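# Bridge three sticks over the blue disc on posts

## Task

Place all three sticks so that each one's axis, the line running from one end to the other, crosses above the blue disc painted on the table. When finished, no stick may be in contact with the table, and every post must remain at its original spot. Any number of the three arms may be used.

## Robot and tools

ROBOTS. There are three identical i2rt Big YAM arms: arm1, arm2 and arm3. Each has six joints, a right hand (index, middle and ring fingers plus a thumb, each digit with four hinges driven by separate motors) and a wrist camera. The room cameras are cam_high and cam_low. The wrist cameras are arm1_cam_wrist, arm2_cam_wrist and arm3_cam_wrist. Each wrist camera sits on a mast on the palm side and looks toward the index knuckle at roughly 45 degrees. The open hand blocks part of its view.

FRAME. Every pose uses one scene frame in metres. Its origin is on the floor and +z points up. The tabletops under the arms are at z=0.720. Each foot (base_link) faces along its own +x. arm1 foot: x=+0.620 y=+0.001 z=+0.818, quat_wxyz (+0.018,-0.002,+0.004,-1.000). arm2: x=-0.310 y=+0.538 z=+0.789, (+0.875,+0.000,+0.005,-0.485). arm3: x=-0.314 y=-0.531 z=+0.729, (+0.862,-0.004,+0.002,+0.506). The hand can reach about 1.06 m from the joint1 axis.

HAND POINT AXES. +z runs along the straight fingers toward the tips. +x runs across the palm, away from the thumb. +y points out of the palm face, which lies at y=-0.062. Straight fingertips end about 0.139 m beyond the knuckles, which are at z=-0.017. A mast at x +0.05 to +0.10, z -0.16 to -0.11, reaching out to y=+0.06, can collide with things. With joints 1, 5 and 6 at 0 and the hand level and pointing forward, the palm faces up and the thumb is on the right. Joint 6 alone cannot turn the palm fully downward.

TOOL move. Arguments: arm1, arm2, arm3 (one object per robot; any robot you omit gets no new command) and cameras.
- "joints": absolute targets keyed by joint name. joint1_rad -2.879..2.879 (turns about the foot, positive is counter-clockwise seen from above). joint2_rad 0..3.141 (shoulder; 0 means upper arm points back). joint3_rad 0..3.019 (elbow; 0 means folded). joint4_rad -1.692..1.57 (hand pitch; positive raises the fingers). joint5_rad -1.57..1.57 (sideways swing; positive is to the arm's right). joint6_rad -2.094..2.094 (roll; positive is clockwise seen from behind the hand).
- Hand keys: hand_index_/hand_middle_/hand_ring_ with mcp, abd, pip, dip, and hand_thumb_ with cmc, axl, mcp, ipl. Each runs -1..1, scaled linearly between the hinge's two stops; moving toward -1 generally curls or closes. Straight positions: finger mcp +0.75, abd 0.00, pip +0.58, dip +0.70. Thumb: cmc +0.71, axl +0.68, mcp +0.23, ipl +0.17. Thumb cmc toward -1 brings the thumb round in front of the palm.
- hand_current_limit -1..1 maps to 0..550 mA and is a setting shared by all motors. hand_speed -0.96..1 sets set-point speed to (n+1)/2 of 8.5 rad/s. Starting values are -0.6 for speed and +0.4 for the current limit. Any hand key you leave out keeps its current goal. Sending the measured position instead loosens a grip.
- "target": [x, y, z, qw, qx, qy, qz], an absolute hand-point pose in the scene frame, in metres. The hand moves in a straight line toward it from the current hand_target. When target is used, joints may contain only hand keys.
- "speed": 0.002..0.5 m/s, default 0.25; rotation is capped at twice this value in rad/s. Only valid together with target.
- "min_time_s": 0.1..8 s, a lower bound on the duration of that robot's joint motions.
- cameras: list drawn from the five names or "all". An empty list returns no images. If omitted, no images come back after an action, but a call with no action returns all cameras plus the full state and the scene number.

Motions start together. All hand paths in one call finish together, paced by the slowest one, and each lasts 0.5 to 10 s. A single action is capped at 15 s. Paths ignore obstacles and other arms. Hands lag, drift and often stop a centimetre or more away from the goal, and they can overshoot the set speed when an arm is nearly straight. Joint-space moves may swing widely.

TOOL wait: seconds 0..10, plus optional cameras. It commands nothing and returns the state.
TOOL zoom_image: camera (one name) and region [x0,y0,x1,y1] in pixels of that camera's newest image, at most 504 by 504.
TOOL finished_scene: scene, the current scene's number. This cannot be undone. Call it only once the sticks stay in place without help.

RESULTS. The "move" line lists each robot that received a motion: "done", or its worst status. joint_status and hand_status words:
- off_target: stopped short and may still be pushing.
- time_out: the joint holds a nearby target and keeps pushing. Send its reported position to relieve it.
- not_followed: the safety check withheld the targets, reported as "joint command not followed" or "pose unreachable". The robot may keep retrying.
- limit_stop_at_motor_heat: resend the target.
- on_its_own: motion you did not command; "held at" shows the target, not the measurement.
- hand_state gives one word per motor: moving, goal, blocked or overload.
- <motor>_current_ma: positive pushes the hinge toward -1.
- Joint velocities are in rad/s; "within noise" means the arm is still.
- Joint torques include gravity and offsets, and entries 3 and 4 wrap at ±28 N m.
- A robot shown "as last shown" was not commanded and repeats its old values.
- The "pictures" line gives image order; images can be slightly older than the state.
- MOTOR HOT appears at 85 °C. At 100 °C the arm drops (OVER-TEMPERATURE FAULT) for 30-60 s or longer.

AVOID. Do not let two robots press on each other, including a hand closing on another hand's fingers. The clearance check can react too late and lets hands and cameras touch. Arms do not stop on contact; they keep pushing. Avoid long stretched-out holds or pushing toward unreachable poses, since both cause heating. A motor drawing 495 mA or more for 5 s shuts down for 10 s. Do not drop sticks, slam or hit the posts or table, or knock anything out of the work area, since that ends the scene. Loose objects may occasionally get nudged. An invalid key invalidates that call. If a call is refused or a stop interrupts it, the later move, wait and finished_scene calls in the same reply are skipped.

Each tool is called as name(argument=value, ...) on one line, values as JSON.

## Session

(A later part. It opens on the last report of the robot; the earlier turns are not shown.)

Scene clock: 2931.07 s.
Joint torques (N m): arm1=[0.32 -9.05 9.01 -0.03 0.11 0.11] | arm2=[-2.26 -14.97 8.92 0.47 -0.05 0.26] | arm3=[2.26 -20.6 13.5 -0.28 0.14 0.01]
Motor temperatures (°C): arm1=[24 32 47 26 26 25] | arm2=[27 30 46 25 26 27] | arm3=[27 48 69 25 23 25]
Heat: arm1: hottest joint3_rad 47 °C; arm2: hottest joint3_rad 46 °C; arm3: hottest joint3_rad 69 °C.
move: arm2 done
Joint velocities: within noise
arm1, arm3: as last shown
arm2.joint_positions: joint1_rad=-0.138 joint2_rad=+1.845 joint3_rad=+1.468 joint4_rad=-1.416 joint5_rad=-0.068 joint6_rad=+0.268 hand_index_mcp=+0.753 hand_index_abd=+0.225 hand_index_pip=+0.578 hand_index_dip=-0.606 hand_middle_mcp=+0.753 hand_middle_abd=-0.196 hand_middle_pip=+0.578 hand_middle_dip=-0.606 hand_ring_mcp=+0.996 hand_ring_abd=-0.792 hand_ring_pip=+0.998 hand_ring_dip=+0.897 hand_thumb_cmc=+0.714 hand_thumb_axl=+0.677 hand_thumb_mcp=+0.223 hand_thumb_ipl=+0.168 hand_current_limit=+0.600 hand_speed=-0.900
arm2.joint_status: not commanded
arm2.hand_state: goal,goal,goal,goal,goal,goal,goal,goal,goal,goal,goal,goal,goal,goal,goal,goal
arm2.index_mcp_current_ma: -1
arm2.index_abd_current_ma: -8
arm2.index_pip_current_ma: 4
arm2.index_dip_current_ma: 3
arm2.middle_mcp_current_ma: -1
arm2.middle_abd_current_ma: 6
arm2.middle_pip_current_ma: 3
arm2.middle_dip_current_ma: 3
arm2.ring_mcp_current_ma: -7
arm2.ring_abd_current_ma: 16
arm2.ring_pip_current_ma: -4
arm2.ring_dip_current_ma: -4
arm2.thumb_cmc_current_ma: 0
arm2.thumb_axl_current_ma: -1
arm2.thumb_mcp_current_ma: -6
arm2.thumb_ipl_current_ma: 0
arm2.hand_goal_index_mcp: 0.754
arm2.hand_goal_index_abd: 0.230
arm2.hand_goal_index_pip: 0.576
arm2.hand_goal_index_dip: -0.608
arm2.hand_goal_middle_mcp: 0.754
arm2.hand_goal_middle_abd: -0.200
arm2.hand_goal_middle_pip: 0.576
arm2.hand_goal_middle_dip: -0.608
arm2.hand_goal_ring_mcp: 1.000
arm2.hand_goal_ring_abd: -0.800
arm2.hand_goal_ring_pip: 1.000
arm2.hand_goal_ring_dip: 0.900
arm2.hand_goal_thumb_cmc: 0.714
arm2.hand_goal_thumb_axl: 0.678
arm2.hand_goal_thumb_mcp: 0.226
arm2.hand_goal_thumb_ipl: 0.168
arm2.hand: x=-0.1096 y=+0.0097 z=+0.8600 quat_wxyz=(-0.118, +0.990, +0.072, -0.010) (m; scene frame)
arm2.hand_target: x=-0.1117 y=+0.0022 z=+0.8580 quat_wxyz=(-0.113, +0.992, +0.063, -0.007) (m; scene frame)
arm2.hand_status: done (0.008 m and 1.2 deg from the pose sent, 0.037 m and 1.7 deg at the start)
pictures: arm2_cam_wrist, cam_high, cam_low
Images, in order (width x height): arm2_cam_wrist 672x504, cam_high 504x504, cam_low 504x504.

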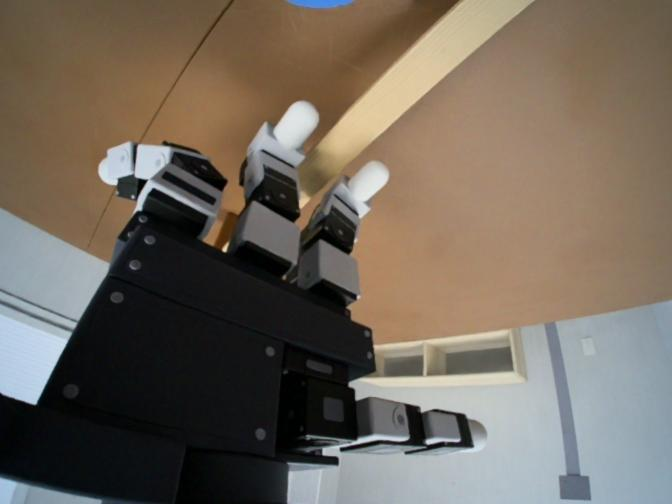

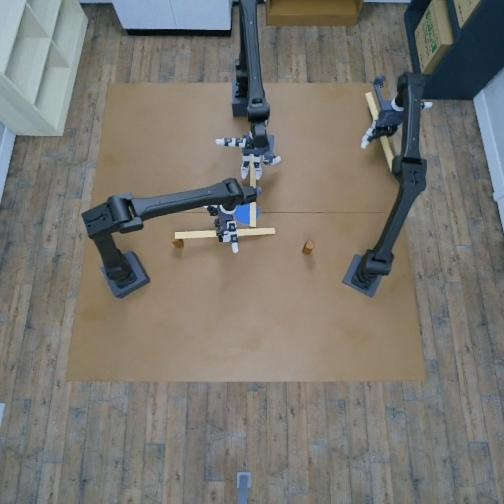

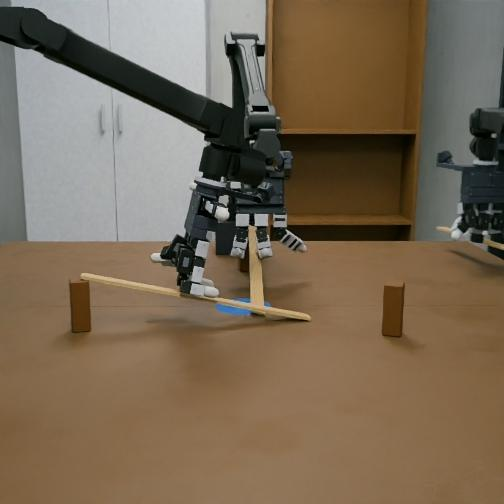

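move(arm2={"target": [-0.1125, 0.003, 0.843, -0.1130, 0.9915, 0.0633, -0.0072], "speed": 0.05}, cameras=["arm2_cam_wrist", "cam_high", "cam_low"])

zoom_image(camera="arm2_cam_wrist", region=[200, 50, 450, 300])

zoom_image(camera="cam_low", region=[130, 200, 250, 320])

Scene clock: 2940.93 s.
Joint torques (N m): arm1=[0.44 -9.23 8.96 -0.02 0.1 0.13] | arm2=[-2.26 -15.09 7.47 0.49 -0.02 0.24] | arm3=[2.49 -19.78 13.61 -0.14 0.18 0.03]
Motor temperatures (°C): arm1=[24 32 47 26 26 25] | arm2=[27 31 46 25 26 27] | arm3=[27 48 69 25 23 25]
Heat: arm1: hottest joint3_rad 47 °C; arm2: hottest joint3_rad 46 °C; arm3: hottest joint3_rad 69 °C.
move: arm2 done
Joint velocities: within noise
arm1: as last shown
arm2.joint_positions: joint1_rad=-0.138 joint2_rad=+1.856 joint3_rad=+1.460 joint4_rad=-1.379 joint5_rad=-0.066 joint6_rad=+0.268 hand_index_mcp=+0.753 hand_index_abd=+0.227 hand_index_pip=+0.577 hand_index_dip=-0.607 hand_middle_mcp=+0.753 hand_middle_abd=-0.196 hand_middle_pip=+0.578 hand_middle_dip=-0.606 hand_ring_mcp=+0.996 hand_ring_abd=-0.792 hand_ring_pip=+0.998 hand_ring_dip=+0.897 hand_thumb_cmc=+0.714 hand_thumb_axl=+0.677 hand_thumb_mcp=+0.223 hand_thumb_ipl=+0.168 hand_current_limit=+0.600 hand_speed=-0.900
arm2.joint_status: not commanded
arm2.hand_state: goal,goal,goal,goal,goal,goal,goal,goal,goal,goal,goal,goal,goal,goal,goal,goal
arm2.index_mcp_current_ma: -2
arm2.index_abd_current_ma: -6
arm2.index_pip_current_ma: 2
arm2.index_dip_current_ma: 2
arm2.middle_mcp_current_ma: -1
arm2.middle_abd_current_ma: 6
arm2.middle_pip_current_ma: 3
arm2.middle_dip_current_ma: 3
arm2.ring_mcp_current_ma: -7
arm2.ring_abd_current_ma: 16
arm2.ring_pip_current_ma: -4
arm2.ring_dip_current_ma: -4
arm2.thumb_cmc_current_ma: 0
arm2.thumb_axl_current_ma: -1
arm2.thumb_mcp_current_ma: -6
arm2.thumb_ipl_current_ma: 0
arm2.hand_goal_index_mcp: 0.754
arm2.hand_goal_index_abd: 0.230
arm2.hand_goal_index_pip: 0.576
arm2.hand_goal_index_dip: -0.608
arm2.hand_goal_middle_mcp: 0.754
arm2.hand_goal_middle_abd: -0.200
arm2.hand_goal_middle_pip: 0.576
arm2.hand_goal_middle_dip: -0.608
arm2.hand_goal_ring_mcp: 1.000
arm2.hand_goal_ring_abd: -0.800
arm2.hand_goal_ring_pip: 1.000
arm2.hand_goal_ring_dip: 0.900
arm2.hand_goal_thumb_cmc: 0.714
arm2.hand_goal_thumb_axl: 0.678
arm2.hand_goal_thumb_mcp: 0.226
arm2.hand_goal_thumb_ipl: 0.168
arm2.hand: x=-0.1080 y=+0.0043 z=+0.8520 quat_wxyz=(-0.110, +0.991, +0.072, -0.008) (m; scene frame)
arm2.hand_target: x=-0.1127 y=+0.0029 z=+0.8433 quat_wxyz=(-0.112, +0.992, +0.064, -0.008) (m; scene frame)
arm2.hand_status: done (0.010 m and 1.0 deg from the pose sent, 0.019 m and 1.2 deg at the start)
arm3.joint_positions: joint1_rad=-1.229 joint2_rad=+2.260 joint3_rad=+2.287 joint4_rad=-1.597 joint5_rad=-0.039 joint6_rad=-0.335 hand_index_mcp=+0.745 hand_index_abd=+0.113 hand_index_pip=+0.572 hand_index_dip=-0.609 hand_middle_mcp=+0.756 hand_middle_abd=-0.117 hand_middle_pip=+0.577 hand_middle_dip=-0.608 hand_ring_mcp=+0.997 hand_ring_abd=-0.792 hand_ring_pip=+0.998 hand_ring_dip=+0.898 hand_thumb_cmc=+0.715 hand_thumb_axl=+0.677 hand_thumb_mcp=+0.223 hand_thumb_ipl=+0.168 hand_current_limit=+0.600 hand_speed=-0.600
arm3.joint_status: not commanded
arm3.hand_state: goal,blocked,goal,goal,goal,blocked,goal,goal,goal,goal,goal,goal,goal,goal,goal,goal
arm3.index_mcp_current_ma: -11
arm3.index_abd_current_ma: 440
arm3.index_pip_current_ma: -3
arm3.index_dip_current_ma: -1
arm3.middle_mcp_current_ma: 1
arm3.middle_abd_current_ma: -440
arm3.middle_pip_current_ma: 0
arm3.middle_dip_current_ma: 0
arm3.ring_mcp_current_ma: -2
arm3.ring_abd_current_ma: 8
arm3.ring_pip_current_ma: -1
arm3.ring_dip_current_ma: -2
arm3.thumb_cmc_current_ma: 1
arm3.thumb_axl_current_ma: 0
arm3.thumb_mcp_current_ma: -3
arm3.thumb_ipl_current_ma: 0
arm3.hand_goal_index_mcp: 0.754
arm3.hand_goal_index_abd: -0.100
arm3.hand_goal_index_pip: 0.576
arm3.hand_goal_index_dip: -0.608
arm3.hand_goal_middle_mcp: 0.754
arm3.hand_goal_middle_abd: 0.100
arm3.hand_goal_middle_pip: 0.576
arm3.hand_goal_middle_dip: -0.608
arm3.hand_goal_ring_mcp: 1.000
arm3.hand_goal_ring_abd: -0.800
arm3.hand_goal_ring_pip: 1.000
arm3.hand_goal_ring_dip: 0.900
arm3.hand_goal_thumb_cmc: 0.714
arm3.hand_goal_thumb_axl: 0.678
arm3.hand_goal_thumb_mcp: 0.226
arm3.hand_goal_thumb_ipl: 0.168
arm3.hand: x=+0.4615 y=-0.6476 z=+0.8742 quat_wxyz=(-0.006, +0.645, +0.764, +0.014) (m; scene frame)
arm3.hand_target: x=+0.4734 y=-0.6396 z=+0.9002 quat_wxyz=(+0.015, +0.641, +0.767, +0.025) (m; scene frame)
arm3.hand_status: not commanded
pictures: arm2_cam_wrist, cam_high, cam_low
Images, in order (width x height): arm2_cam_wrist 672x504, cam_high 504x504, cam_low 504x504.

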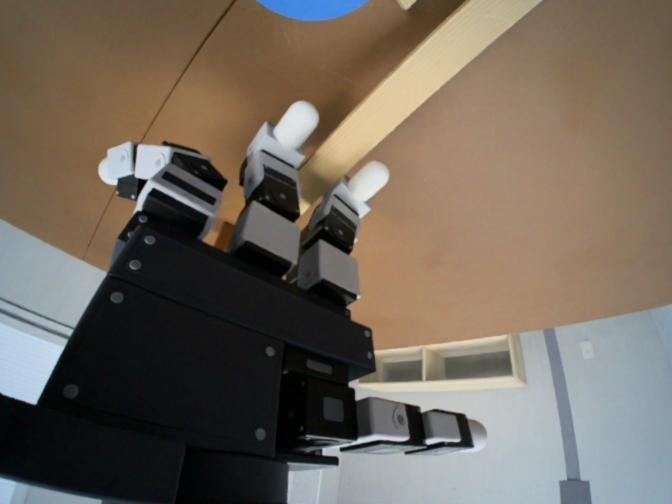

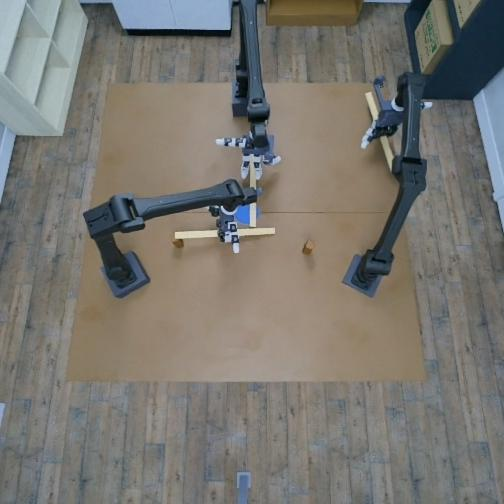

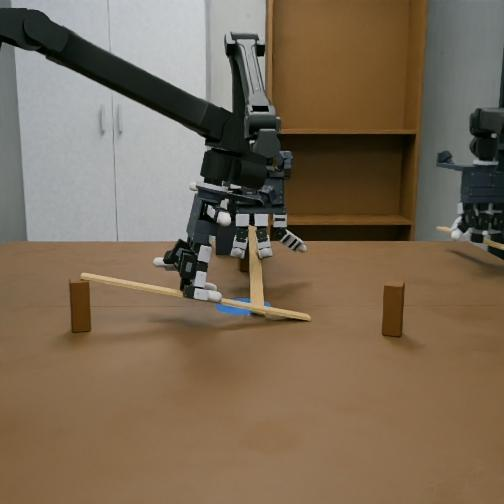

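Scaled by 2.016 from the camera's 672x504 image, which has a finer 960x720 frame.

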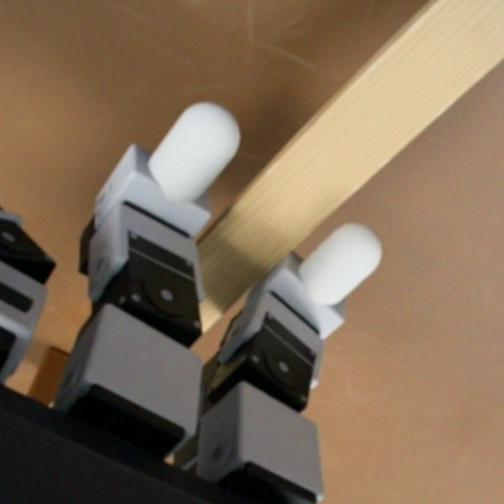

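Scaled by 4.200 from the camera's 504x504 image, which has a finer 720x720 frame.

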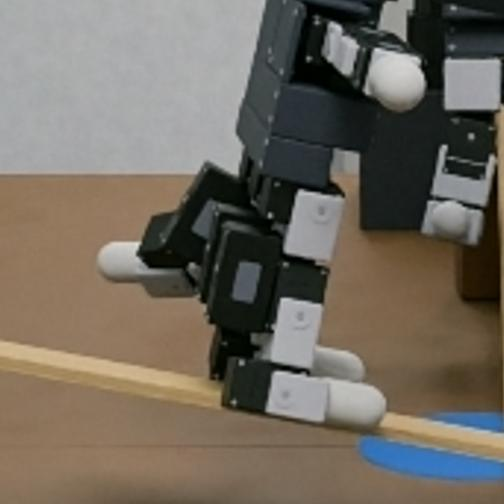

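move(arm2={"target": [-0.1145, 0.003, 0.832, -0.1130, 0.9915, 0.0633, -0.0072], "speed": 0.05})

move(arm2={"joints": {"hand_index_abd": -0.1, "hand_middle_abd": 0.1, "hand_speed": -0.8, "hand_current_limit": 0.75}}, cameras=["arm2_cam_wrist", "cam_high", "cam_low"])

zoom_image(camera="arm2_cam_wrist", region=[200, 50, 450, 300])

zoom_image(camera="cam_low", region=[130, 200, 250, 320])

Scene clock: 2951.10 s.
Joint torques (N m): arm1=[0.32 -9.11 8.96 -0.05 0.1 0.12] | arm2=[-2.08 -15.09 7.39 0.53 -0.05 0.2] | arm3=[2.26 -20.01 13.67 -0.13 0.18 0.04]
Motor temperatures (°C): arm1=[24 32 47 26 26 25] | arm2=[27 31 45 25 26 27] | arm3=[27 48 69 25 23 25]
Heat: arm1: hottest joint3_rad 47 °C; arm2: hottest joint3_rad 45 °C; arm3: hottest joint3_rad 69 °C.
move: arm2 done
Joint velocities: within noise
arm1, arm3: as last shown
arm2.joint_positions: joint1_rad=-0.142 joint2_rad=+1.867 joint3_rad=+1.444 joint4_rad=-1.354 joint5_rad=-0.063 joint6_rad=+0.268 hand_index_mcp=+0.753 hand_index_abd=+0.227 hand_index_pip=+0.577 hand_index_dip=-0.607 hand_middle_mcp=+0.753 hand_middle_abd=-0.196 hand_middle_pip=+0.578 hand_middle_dip=-0.606 hand_ring_mcp=+0.996 hand_ring_abd=-0.792 hand_ring_pip=+0.998 hand_ring_dip=+0.897 hand_thumb_cmc=+0.714 hand_thumb_axl=+0.677 hand_thumb_mcp=+0.223 hand_thumb_ipl=+0.168 hand_current_limit=+0.600 hand_speed=-0.900
arm2.joint_status: not commanded
arm2.hand_state: goal,goal,goal,goal,goal,goal,goal,goal,goal,goal,goal,goal,goal,goal,goal,goal
arm2.index_mcp_current_ma: -2
arm2.index_abd_current_ma: -5
arm2.index_pip_current_ma: 2
arm2.index_dip_current_ma: 2
arm2.middle_mcp_current_ma: -1
arm2.middle_abd_current_ma: 6
arm2.middle_pip_current_ma: 3
arm2.middle_dip_current_ma: 3
arm2.ring_mcp_current_ma: -7
arm2.ring_abd_current_ma: 16
arm2.ring_pip_current_ma: -4
arm2.ring_dip_current_ma: -4
arm2.thumb_cmc_current_ma: 0
arm2.thumb_axl_current_ma: -1
arm2.thumb_mcp_current_ma: -6
arm2.thumb_ipl_current_ma: 0
arm2.hand_goal_index_mcp: 0.754
arm2.hand_goal_index_abd: 0.230
arm2.hand_goal_index_pip: 0.576
arm2.hand_goal_index_dip: -0.608
arm2.hand_goal_middle_mcp: 0.754
arm2.hand_goal_middle_abd: -0.200
arm2.hand_goal_middle_pip: 0.576
arm2.hand_goal_middle_dip: -0.608
arm2.hand_goal_ring_mcp: 1.000
arm2.hand_goal_ring_abd: -0.800
arm2.hand_goal_ring_pip: 1.000
arm2.hand_goal_ring_dip: 0.900
arm2.hand_goal_thumb_cmc: 0.714
arm2.hand_goal_thumb_axl: 0.678
arm2.hand_goal_thumb_mcp: 0.226
arm2.hand_goal_thumb_ipl: 0.168
arm2.hand: x=-0.1109 y=+0.0044 z=+0.8405 quat_wxyz=(-0.110, +0.991, +0.070, -0.010) (m; scene frame)
arm2.hand_target: x=-0.1151 y=+0.0032 z=+0.8321 quat_wxyz=(-0.113, +0.992, +0.063, -0.009) (m; scene frame)
arm2.hand_status: done (0.009 m and 0.9 deg from the pose sent, 0.021 m and 1.0 deg at the start)
pictures: none

Scene clock: 2951.73 s.
Joint torques (N m): arm1=[0.38 -9.17 9.01 -0.02 0.11 0.11] | arm2=[-2.08 -15.09 7.39 0.51 -0.05 0.2] | arm3=[2.78 -20.07 13.49 -0.09 0.2 0.06]
Motor temperatures (°C): arm1=[24 32 47 26 26 25] | arm2=[27 31 45 25 26 27] | arm3=[27 48 69 25 23 25]
Heat: arm1: hottest joint3_rad 47 °C; arm2: hottest joint3_rad 45 °C; arm3: hottest joint3_rad 69 °C.
move: arm2 off_target
Joint velocities: within noise
arm1, arm3: as last shown
arm2.joint_positions: joint1_rad=-0.142 joint2_rad=+1.867 joint3_rad=+1.444 joint4_rad=-1.354 joint5_rad=-0.063 joint6_rad=+0.274 hand_index_mcp=+0.746 hand_index_abd=+0.158 hand_index_pip=+0.576 hand_index_dip=-0.607 hand_middle_mcp=+0.756 hand_middle_abd=-0.123 hand_middle_pip=+0.578 hand_middle_dip=-0.606 hand_ring_mcp=+0.996 hand_ring_abd=-0.792 hand_ring_pip=+0.998 hand_ring_dip=+0.897 hand_thumb_cmc=+0.714 hand_thumb_axl=+0.677 hand_thumb_mcp=+0.223 hand_thumb_ipl=+0.168 hand_current_limit=+0.750 hand_speed=-0.800
arm2.joint_status: hand_index_abd off_target (ended at +0.158, target -0.100); hand_middle_abd off_target (ended at -0.123, target +0.100); the others done
arm2.hand_state: goal,blocked,goal,goal,goal,blocked,goal,goal,goal,goal,goal,goal,goal,goal,goal,goal
arm2.index_mcp_current_ma: -18
arm2.index_abd_current_ma: 481
arm2.index_pip_current_ma: 0
arm2.index_dip_current_ma: 2
arm2.middle_mcp_current_ma: 3
arm2.middle_abd_current_ma: -481
arm2.middle_pip_current_ma: 3
arm2.middle_dip_current_ma: 3
arm2.ring_mcp_current_ma: -8
arm2.ring_abd_current_ma: 15
arm2.ring_pip_current_ma: -4
arm2.ring_dip_current_ma: -4
arm2.thumb_cmc_current_ma: 0
arm2.thumb_axl_current_ma: -1
arm2.thumb_mcp_current_ma: -6
arm2.thumb_ipl_current_ma: 0
arm2.hand_goal_index_mcp: 0.754
arm2.hand_goal_index_abd: -0.100
arm2.hand_goal_index_pip: 0.576
arm2.hand_goal_index_dip: -0.608
arm2.hand_goal_middle_mcp: 0.754
arm2.hand_goal_middle_abd: 0.100
arm2.hand_goal_middle_pip: 0.576
arm2.hand_goal_middle_dip: -0.608
arm2.hand_goal_ring_mcp: 1.000
arm2.hand_goal_ring_abd: -0.800
arm2.hand_goal_ring_pip: 1.000
arm2.hand_goal_ring_dip: 0.900
arm2.hand_goal_thumb_cmc: 0.714
arm2.hand_goal_thumb_axl: 0.678
arm2.hand_goal_thumb_mcp: 0.226
arm2.hand_goal_thumb_ipl: 0.168
arm2.hand: x=-0.1116 y=+0.0044 z=+0.8405 quat_wxyz=(-0.110, +0.992, +0.067, -0.010) (m; scene frame)
arm2.hand_target: x=-0.1156 y=+0.0033 z=+0.8322 quat_wxyz=(-0.113, +0.992, +0.061, -0.009) (m; scene frame)
arm2.hand_status: not commanded
pictures: arm2_cam_wrist, cam_high, cam_low
Images, in order (width x height): arm2_cam_wrist 672x504, cam_high 504x504, cam_low 504x504.

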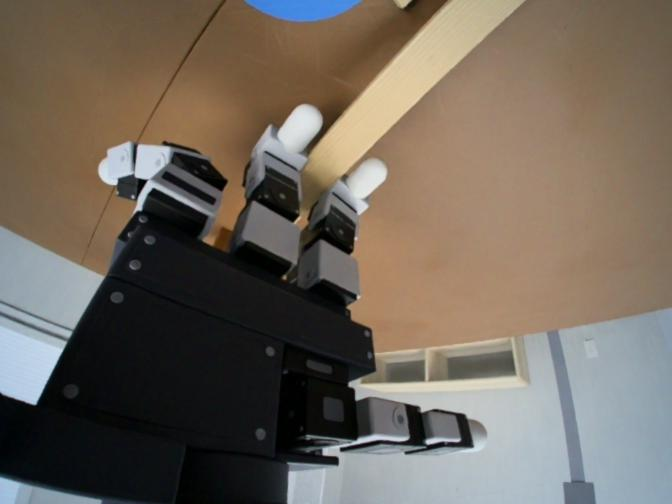

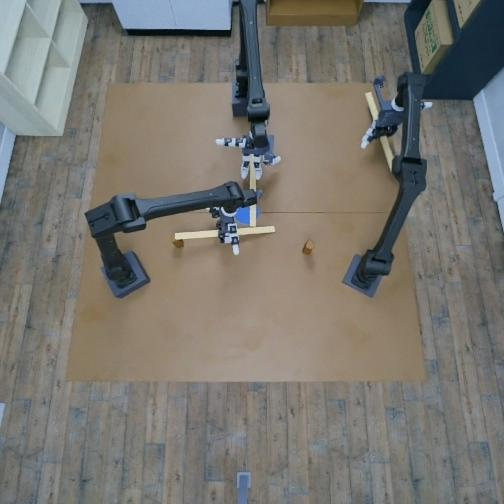

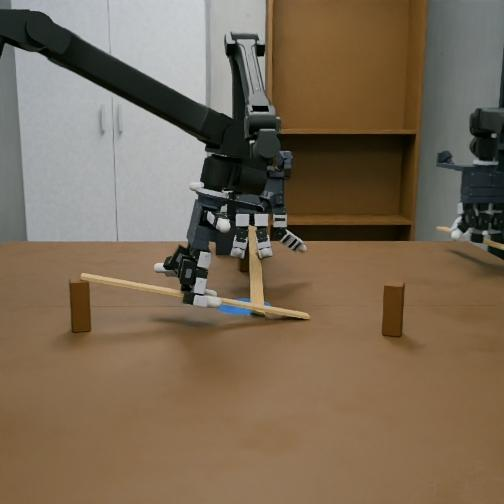

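Scaled by 2.016 from the camera's 672x504 image, which has a finer 960x720 frame.

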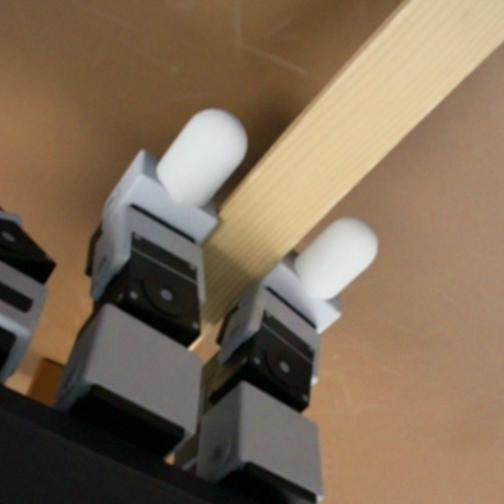

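Scaled by 4.200 from the camera's 504x504 image, which has a finer 720x720 frame.

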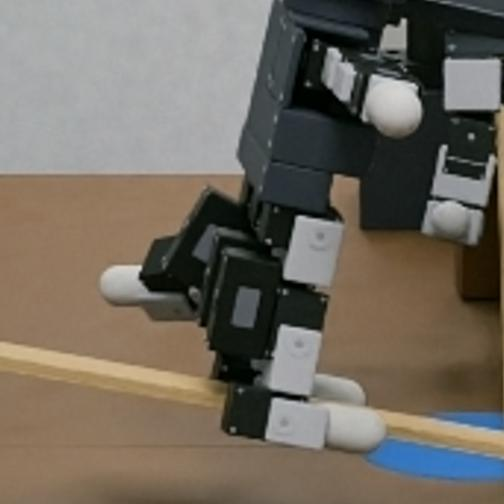

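move(arm2={"target": [-0.1130, 0.005, 0.96, -0.0900, 0.9935, 0.0633, -0.0060], "speed": 0.08}, cameras=["arm2_cam_wrist", "cam_high", "cam_low"])

Scene clock: 2986.23 s.
Joint torques (N m): arm1=[0.38 -9.23 9.01 -0.05 0.11 0.11] | arm2=[-1.55 -16.85 13.22 -0.57 0.18 0.25] | arm3=[2.55 -19.84 13.67 -0.16 0.15 -0.02]
Motor temperatures (°C): arm1=[24 32 47 26 26 25] | arm2=[27 31 43 25 26 27] | arm3=[27 48 70 25 23 25]
Heat: arm1: hottest joint3_rad 47 °C; arm2: hottest joint3_rad 43 °C; arm3: hottest joint3_rad 70 °C.
move: arm2 off_target
Joint velocities: within noise
arm1, arm3: as last shown
arm2.joint_positions: joint1_rad=-0.142 joint2_rad=+1.764 joint3_rad=+1.535 joint4_rad=-1.568 joint5_rad=-0.065 joint6_rad=+0.268 hand_index_mcp=+0.744 hand_index_abd=+0.158 hand_index_pip=+0.574 hand_index_dip=-0.607 hand_middle_mcp=+0.753 hand_middle_abd=-0.123 hand_middle_pip=+0.577 hand_middle_dip=-0.608 hand_ring_mcp=+0.996 hand_ring_abd=-0.792 hand_ring_pip=+0.998 hand_ring_dip=+0.897 hand_thumb_cmc=+0.714 hand_thumb_axl=+0.677 hand_thumb_mcp=+0.223 hand_thumb_ipl=+0.168 hand_current_limit=+0.750 hand_speed=-0.800
arm2.joint_status: not commanded
arm2.hand_state: goal,blocked,goal,goal,goal,blocked,goal,goal,goal,goal,goal,goal,goal,goal,goal,goal
arm2.index_mcp_current_ma: -25
arm2.index_abd_current_ma: 481
arm2.index_pip_current_ma: -4
arm2.index_dip_current_ma: 1
arm2.middle_mcp_current_ma: -2
arm2.middle_abd_current_ma: -481
arm2.middle_pip_current_ma: 1
arm2.middle_dip_current_ma: 0
arm2.ring_mcp_current_ma: -8
arm2.ring_abd_current_ma: 15
arm2.ring_pip_current_ma: -4
arm2.ring_dip_current_ma: -4
arm2.thumb_cmc_current_ma: 0
arm2.thumb_axl_current_ma: -1
arm2.thumb_mcp_current_ma: -6
arm2.thumb_ipl_current_ma: 0
arm2.hand_goal_index_mcp: 0.754
arm2.hand_goal_index_abd: -0.100
arm2.hand_goal_index_pip: 0.576
arm2.hand_goal_index_dip: -0.608
arm2.hand_goal_middle_mcp: 0.754
arm2.hand_goal_middle_abd: 0.100
arm2.hand_goal_middle_pip: 0.576
arm2.hand_goal_middle_dip: -0.608
arm2.hand_goal_ring_mcp: 1.000
arm2.hand_goal_ring_abd: -0.800
arm2.hand_goal_ring_pip: 1.000
arm2.hand_goal_ring_dip: 0.900
arm2.hand_goal_thumb_cmc: 0.714
arm2.hand_goal_thumb_axl: 0.678
arm2.hand_goal_thumb_mcp: 0.226
arm2.hand_goal_thumb_ipl: 0.168
arm2.hand: x=-0.1171 y=+0.0201 z=+0.9262 quat_wxyz=(-0.120, +0.990, +0.069, -0.012) (m; scene frame)
arm2.hand_target: x=-0.1124 y=+0.0068 z=+0.9598 quat_wxyz=(-0.091, +0.994, +0.066, -0.004) (m; scene frame)
arm2.hand_status: off_target (0.037 m and 3.6 deg from the pose sent, 0.119 m and 2.4 deg at the start)
pictures: arm2_cam_wrist, cam_high, cam_low
Images, in order (width x height): arm2_cam_wrist 672x504, cam_high 504x504, cam_low 504x504.

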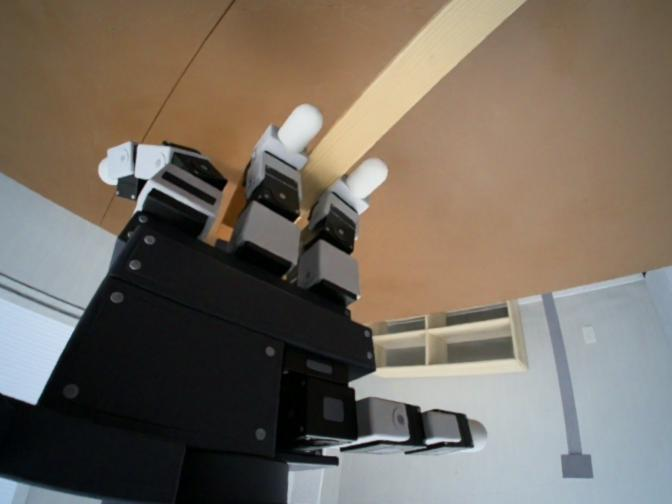

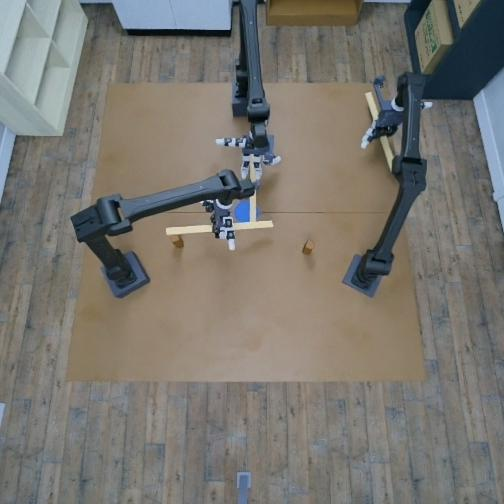

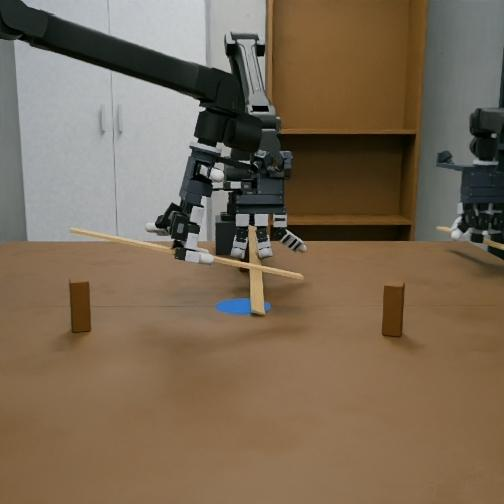

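move(arm2={"target": [-0.0460, 0.125, 1.07, 0.1507, 0.9518, 0.2640, 0.0418], "speed": 0.12}, cameras=["cam_high", "cam_low"])

Scene clock: 3004.90 s.
Joint torques (N m): arm1=[0.32 -9.29 9.01 -0.02 0.11 0.11] | arm2=[-0.97 -9.41 9.46 1.89 0.28 0.03] | arm3=[3.02 -20.42 13.64 -0.2 0.15 0.02]
Motor temperatures (°C): arm1=[24 32 47 26 26 25] | arm2=[27 31 43 25 26 27] | arm3=[27 48 70 25 23 25]
Heat: arm1: hottest joint3_rad 47 °C; arm2: hottest joint3_rad 43 °C; arm3: hottest joint3_rad 70 °C.
move: arm2 off_target
Joint velocities: within noise
arm1, arm3: as last shown
arm2.joint_positions: joint1_rad=+0.075 joint2_rad=+1.218 joint3_rad=+1.169 joint4_rad=-1.253 joint5_rad=+0.023 joint6_rad=+0.114 hand_index_mcp=+0.750 hand_index_abd=+0.158 hand_index_pip=+0.575 hand_index_dip=-0.607 hand_middle_mcp=+0.759 hand_middle_abd=-0.123 hand_middle_pip=+0.578 hand_middle_dip=-0.608 hand_ring_mcp=+0.996 hand_ring_abd=-0.792 hand_ring_pip=+0.998 hand_ring_dip=+0.897 hand_thumb_cmc=+0.714 hand_thumb_axl=+0.677 hand_thumb_mcp=+0.223 hand_thumb_ipl=+0.168 hand_current_limit=+0.750 hand_speed=-0.800
arm2.joint_status: not commanded
arm2.hand_state: goal,blocked,goal,goal,goal,blocked,goal,goal,goal,goal,goal,goal,goal,goal,goal,goal
arm2.index_mcp_current_ma: -8
arm2.index_abd_current_ma: 481
arm2.index_pip_current_ma: -2
arm2.index_dip_current_ma: 1
arm2.middle_mcp_current_ma: 10
arm2.middle_abd_current_ma: -481
arm2.middle_pip_current_ma: 3
arm2.middle_dip_current_ma: 0
arm2.ring_mcp_current_ma: -8
arm2.ring_abd_current_ma: 15
arm2.ring_pip_current_ma: -4
arm2.ring_dip_current_ma: -4
arm2.thumb_cmc_current_ma: 0
arm2.thumb_axl_current_ma: -1
arm2.thumb_mcp_current_ma: -6
arm2.thumb_ipl_current_ma: 0
arm2.hand_goal_index_mcp: 0.754
arm2.hand_goal_index_abd: -0.100
arm2.hand_goal_index_pip: 0.576
arm2.hand_goal_index_dip: -0.608
arm2.hand_goal_middle_mcp: 0.754
arm2.hand_goal_middle_abd: 0.100
arm2.hand_goal_middle_pip: 0.576
arm2.hand_goal_middle_dip: -0.608
arm2.hand_goal_ring_mcp: 1.000
arm2.hand_goal_ring_abd: -0.800
arm2.hand_goal_ring_pip: 1.000
arm2.hand_goal_ring_dip: 0.900
arm2.hand_goal_thumb_cmc: 0.714
arm2.hand_goal_thumb_axl: 0.678
arm2.hand_goal_thumb_mcp: 0.226
arm2.hand_goal_thumb_ipl: 0.168
arm2.hand: x=-0.0533 y=+0.1278 z=+1.0594 quat_wxyz=(+0.126, +0.959, +0.253, +0.035) (m; scene frame)
arm2.hand_target: x=-0.0490 y=+0.1282 z=+1.0686 quat_wxyz=(+0.143, +0.954, +0.260, +0.039) (m; scene frame)
arm2.hand_status: off_target (0.013 m and 3.3 deg from the pose sent, 0.192 m and 39.1 deg at the start)
pictures: cam_high, cam_low
Images, in order (width x height): cam_high 504x504, cam_low 504x504.

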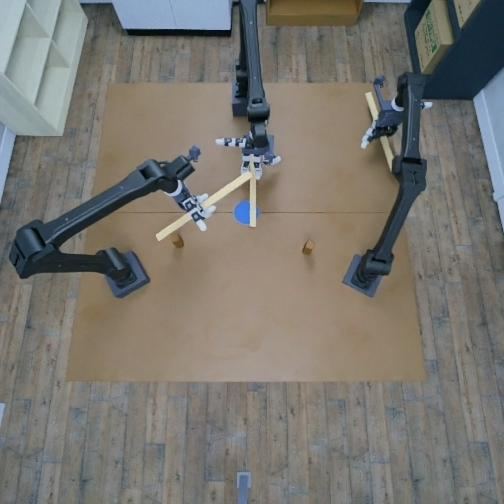

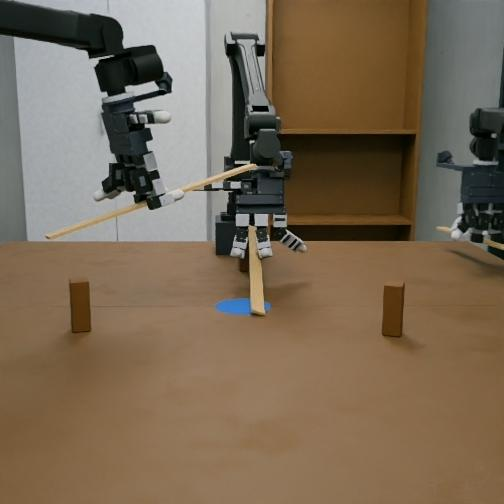

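zoom_image(camera="cam_high", region=[215, 165, 285, 235])

zoom_image(camera="cam_high", region=[225, 115, 275, 165])

zoom_image(camera="cam_low", region=[215, 205, 285, 275])

Scaled by 7.200 from the camera's 504x504 image, which has a finer 720x720 frame.

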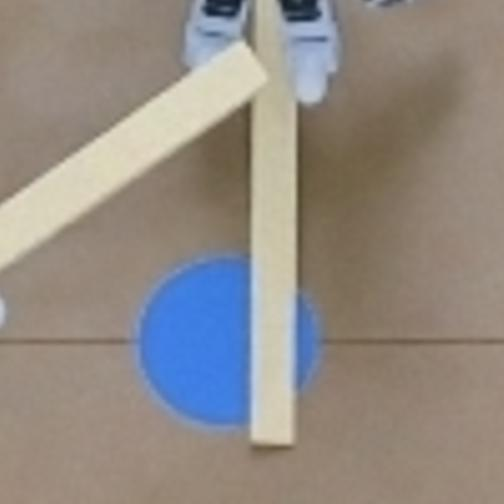

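Scaled by 10.080 from the camera's 504x504 image, which has a finer 720x720 frame.

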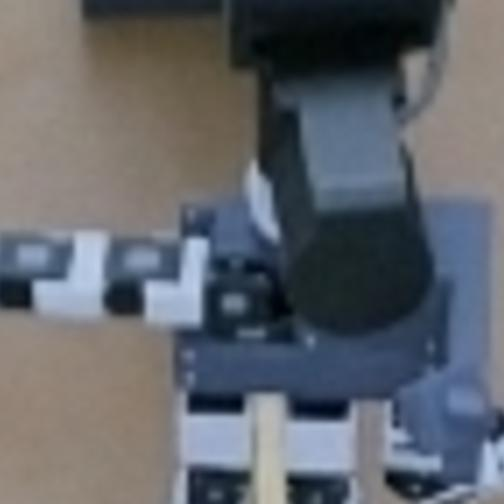

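Scaled by 7.200 from the camera's 504x504 image, which has a finer 720x720 frame.

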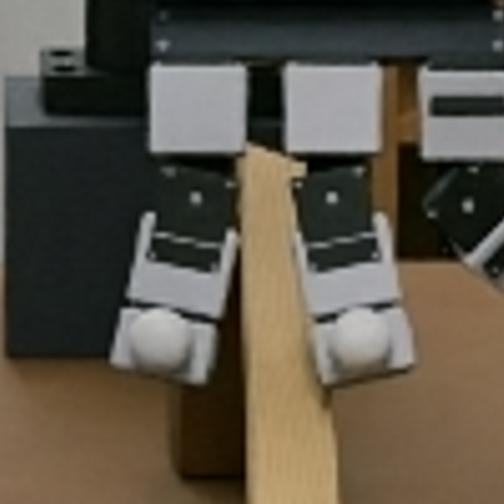

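move(arm1={"target": [0.0640, -0.0265, 0.856, 0.0870, -0.7079, 0.6957, -0.0855], "speed": 0.06}, cameras=["arm1_cam_wrist", "cam_high", "cam_low"])

zoom_image(camera="arm1_cam_wrist", region=[200, 50, 450, 300])

zoom_image(camera="cam_high", region=[215, 165, 285, 235])

zoom_image(camera="cam_low", region=[215, 205, 285, 275])

Scene clock: 3055.43 s.
Joint torques (N m): arm1=[-0.21 -13.86 10.97 -1.2 0 -0.01] | arm2=[-0.91 -9.52 9.4 1.94 0.29 0.03] | arm3=[2.55 -20.01 13.65 -0.16 0.14 0.05]
Motor temperatures (°C): arm1=[24 32 48 26 26 25] | arm2=[27 31 43 26 26 27] | arm3=[27 48 70 25 23 25]
Heat: arm1: hottest joint3_rad 48 °C; arm2: hottest joint3_rad 43 °C; arm3: hottest joint3_rad 70 °C.
move: arm1 off_target
Joint velocities: within noise
arm1.joint_positions: joint1_rad=+0.066 joint2_rad=+1.841 joint3_rad=+1.339 joint4_rad=-1.314 joint5_rad=-0.023 joint6_rad=+0.078 hand_index_mcp=+0.753 hand_index_abd=+0.195 hand_index_pip=+0.574 hand_index_dip=-0.607 hand_middle_mcp=+0.752 hand_middle_abd=-0.198 hand_middle_pip=+0.574 hand_middle_dip=-0.607 hand_ring_mcp=+0.993 hand_ring_abd=-0.793 hand_ring_pip=+0.995 hand_ring_dip=+0.898 hand_thumb_cmc=+0.714 hand_thumb_axl=+0.677 hand_thumb_mcp=+0.222 hand_thumb_ipl=+0.168 hand_current_limit=+0.700 hand_speed=-0.850
arm1.joint_status: not commanded
arm1.hand_state: goal,goal,goal,goal,goal,goal,goal,goal,goal,goal,goal,goal,goal,goal,goal,goal
arm1.index_mcp_current_ma: -2
arm1.index_abd_current_ma: -7
arm1.index_pip_current_ma: -4
arm1.index_dip_current_ma: 1
arm1.middle_mcp_current_ma: -3
arm1.middle_abd_current_ma: 2
arm1.middle_pip_current_ma: -4
arm1.middle_dip_current_ma: 2
arm1.ring_mcp_current_ma: -15
arm1.ring_abd_current_ma: 12
arm1.ring_pip_current_ma: -8
arm1.ring_dip_current_ma: -3
arm1.thumb_cmc_current_ma: 0
arm1.thumb_axl_current_ma: -1
arm1.thumb_mcp_current_ma: -10
arm1.thumb_ipl_current_ma: 0
arm1.hand_goal_index_mcp: 0.754
arm1.hand_goal_index_abd: 0.200
arm1.hand_goal_index_pip: 0.576
arm1.hand_goal_index_dip: -0.608
arm1.hand_goal_middle_mcp: 0.754
arm1.hand_goal_middle_abd: -0.200
arm1.hand_goal_middle_pip: 0.576
arm1.hand_goal_middle_dip: -0.608
arm1.hand_goal_ring_mcp: 1.000
arm1.hand_goal_ring_abd: -0.800
arm1.hand_goal_ring_pip: 1.000
arm1.hand_goal_ring_dip: 0.900
arm1.hand_goal_thumb_cmc: 0.714
arm1.hand_goal_thumb_axl: 0.678
arm1.hand_goal_thumb_mcp: 0.226
arm1.hand_goal_thumb_ipl: 0.168
arm1.hand: x=+0.0773 y=-0.0290 z=+0.8518 quat_wxyz=(-0.089, +0.709, -0.695, +0.083) (m; scene frame)
arm1.hand_target: x=+0.0605 y=-0.0278 z=+0.8576 quat_wxyz=(-0.081, +0.712, -0.693, +0.079) (m; scene frame)
arm1.hand_status: off_target (0.014 m and 0.4 deg from the pose sent, 0.070 m and 28.2 deg at the start)
arm2, arm3: as last shown
pictures: arm1_cam_wrist, cam_high, cam_low
Images, in order (width x height): arm1_cam_wrist 672x504, cam_high 504x504, cam_low 504x504.

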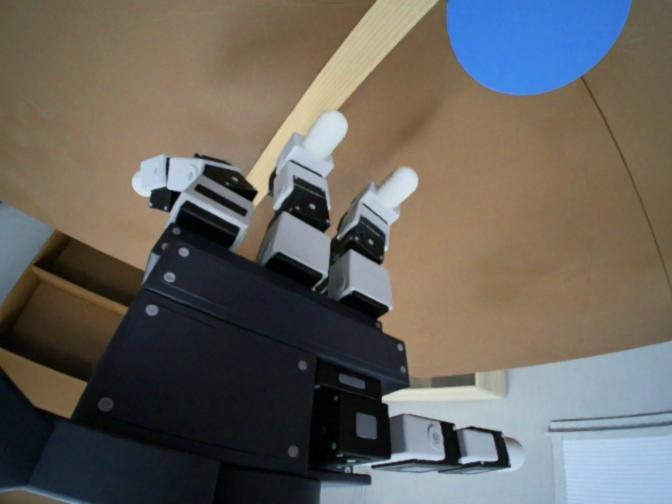

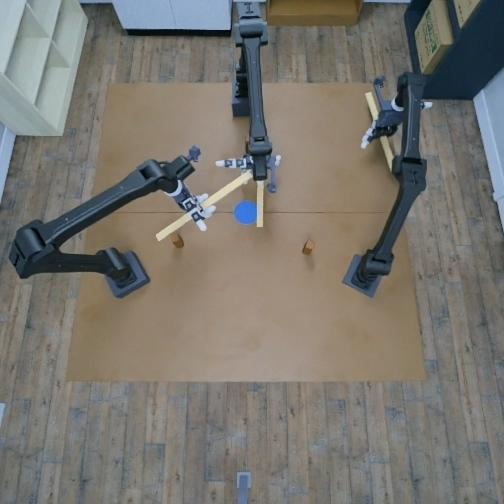

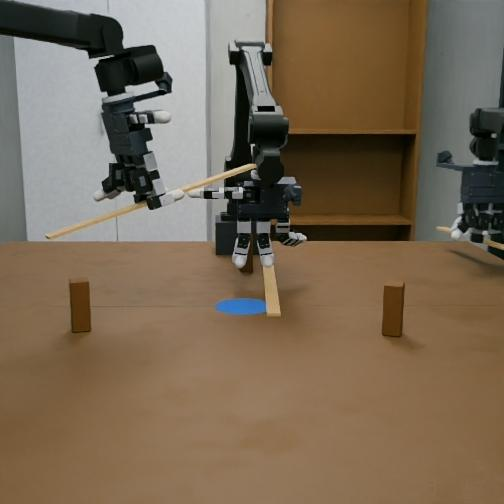

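Scaled by 2.016 from the camera's 672x504 image, which has a finer 960x720 frame.

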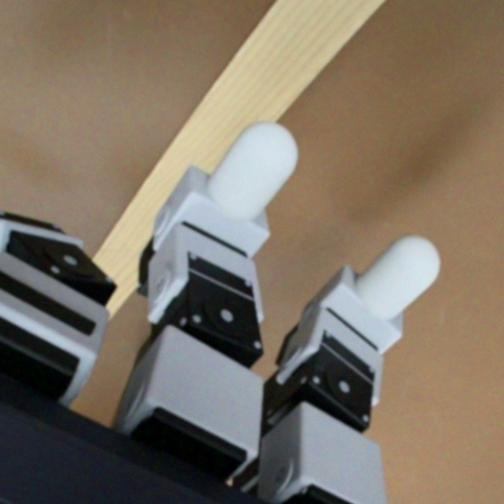

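Scaled by 7.200 from the camera's 504x504 image, which has a finer 720x720 frame.

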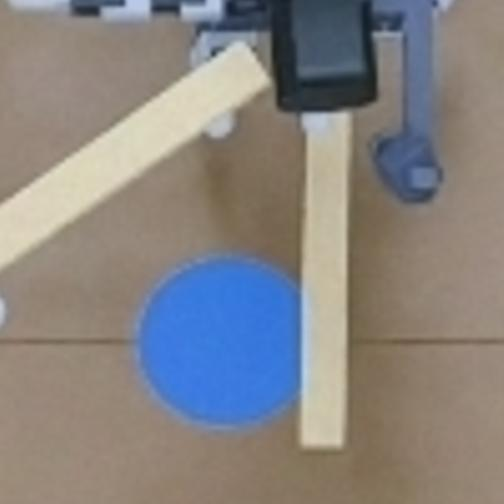

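Scaled by 7.200 from the camera's 504x504 image, which has a finer 720x720 frame.

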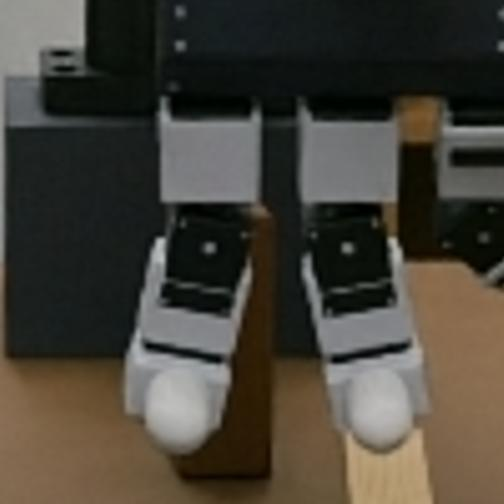

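move(arm1={"target": [0.0900, -0.0265, 1.02, -0.0087, -0.7130, 0.7007, 0.0086], "speed": 0.1}, cameras=["arm1_cam_wrist", "cam_high", "cam_low"])

zoom_image(camera="cam_high", region=[200, 110, 300, 240])

zoom_image(camera="cam_low", region=[205, 205, 325, 325])

Scene clock: 3065.57 s.
Joint torques (N m): arm1=[0.73 -12.34 8.62 -0.49 0.18 0.17] | arm2=[-0.91 -9.35 9.39 1.92 0.3 0.03] | arm3=[2.2 -19.9 13.71 -0.21 0.12 0.04]
Motor temperatures (°C): arm1=[24 32 50 26 26 25] | arm2=[27 31 42 26 26 27] | arm3=[27 48 70 25 23 25]
Heat: arm1: hottest joint3_rad 50 °C; arm2: hottest joint3_rad 42 °C; arm3: hottest joint3_rad 70 °C.
move: arm1 done
Joint velocities: within noise
arm1.joint_positions: joint1_rad=+0.066 joint2_rad=+1.511 joint3_rad=+1.339 joint4_rad=-1.383 joint5_rad=-0.007 joint6_rad=+0.078 hand_index_mcp=+0.753 hand_index_abd=+0.195 hand_index_pip=+0.574 hand_index_dip=-0.607 hand_middle_mcp=+0.752 hand_middle_abd=-0.198 hand_middle_pip=+0.574 hand_middle_dip=-0.607 hand_ring_mcp=+0.993 hand_ring_abd=-0.793 hand_ring_pip=+0.995 hand_ring_dip=+0.898 hand_thumb_cmc=+0.714 hand_thumb_axl=+0.677 hand_thumb_mcp=+0.222 hand_thumb_ipl=+0.168 hand_current_limit=+0.700 hand_speed=-0.850
arm1.joint_status: not commanded
arm1.hand_state: goal,goal,goal,goal,goal,goal,goal,goal,goal,goal,goal,goal,goal,goal,goal,goal
arm1.index_mcp_current_ma: -2
arm1.index_abd_current_ma: -7
arm1.index_pip_current_ma: -4
arm1.index_dip_current_ma: 1
arm1.middle_mcp_current_ma: -3
arm1.middle_abd_current_ma: 2
arm1.middle_pip_current_ma: -4
arm1.middle_dip_current_ma: 2
arm1.ring_mcp_current_ma: -15
arm1.ring_abd_current_ma: 12
arm1.ring_pip_current_ma: -8
arm1.ring_dip_current_ma: -3
arm1.thumb_cmc_current_ma: 0
arm1.thumb_axl_current_ma: -1
arm1.thumb_mcp_current_ma: -10
arm1.thumb_ipl_current_ma: 0
arm1.hand_goal_index_mcp: 0.754
arm1.hand_goal_index_abd: 0.200
arm1.hand_goal_index_pip: 0.576
arm1.hand_goal_index_dip: -0.608
arm1.hand_goal_middle_mcp: 0.754
arm1.hand_goal_middle_abd: -0.200
arm1.hand_goal_middle_pip: 0.576
arm1.hand_goal_middle_dip: -0.608
arm1.hand_goal_ring_mcp: 1.000
arm1.hand_goal_ring_abd: -0.800
arm1.hand_goal_ring_pip: 1.000
arm1.hand_goal_ring_dip: 0.900
arm1.hand_goal_thumb_cmc: 0.714
arm1.hand_goal_thumb_axl: 0.678
arm1.hand_goal_thumb_mcp: 0.226
arm1.hand_goal_thumb_ipl: 0.168
arm1.hand: x=+0.0907 y=-0.0265 z=+1.0204 quat_wxyz=(+0.007, +0.716, -0.698, -0.007) (m; scene frame)
arm1.hand_target: x=+0.0939 y=-0.0261 z=+1.0194 quat_wxyz=(+0.002, +0.714, -0.700, -0.004) (m; scene frame)
arm1.hand_status: done (0.001 m and 0.5 deg from the pose sent, 0.169 m and 15.3 deg at the start)
arm2, arm3: as last shown
pictures: arm1_cam_wrist, cam_high, cam_low
Images, in order (width x height): arm1_cam_wrist 672x504, cam_high 504x504, cam_low 504x504.

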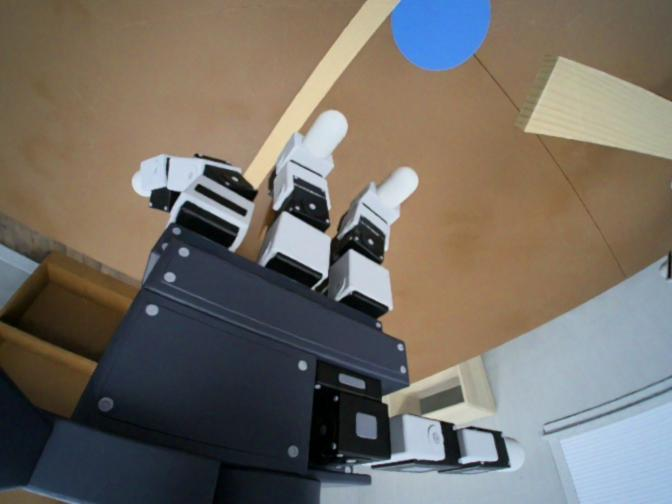

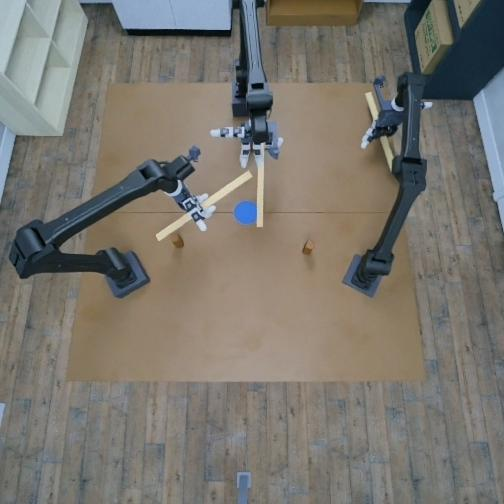

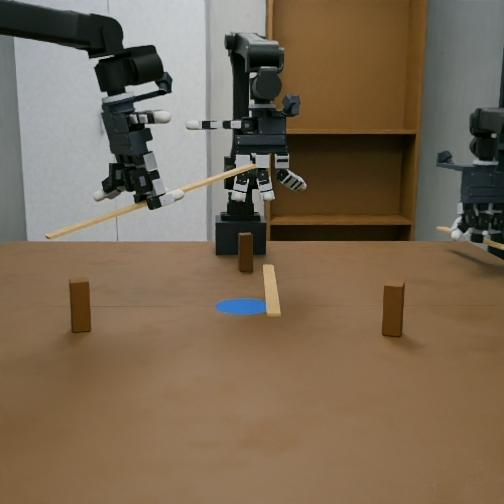

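Scaled by 3.877 from the camera's 504x504 image, which has a finer 720x720 frame.

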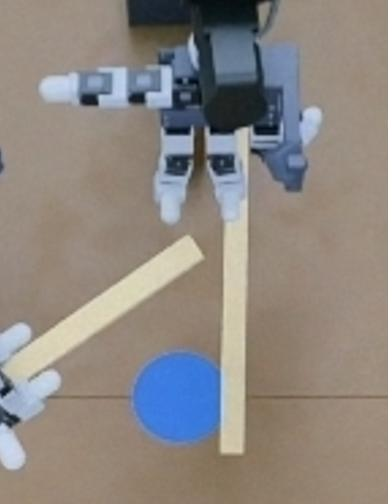

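Scaled by 4.200 from the camera's 504x504 image, which has a finer 720x720 frame.

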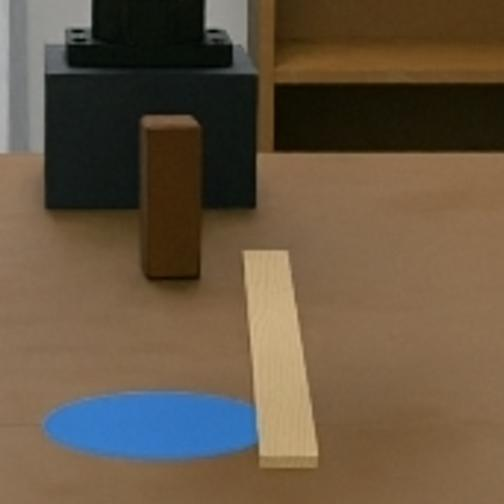

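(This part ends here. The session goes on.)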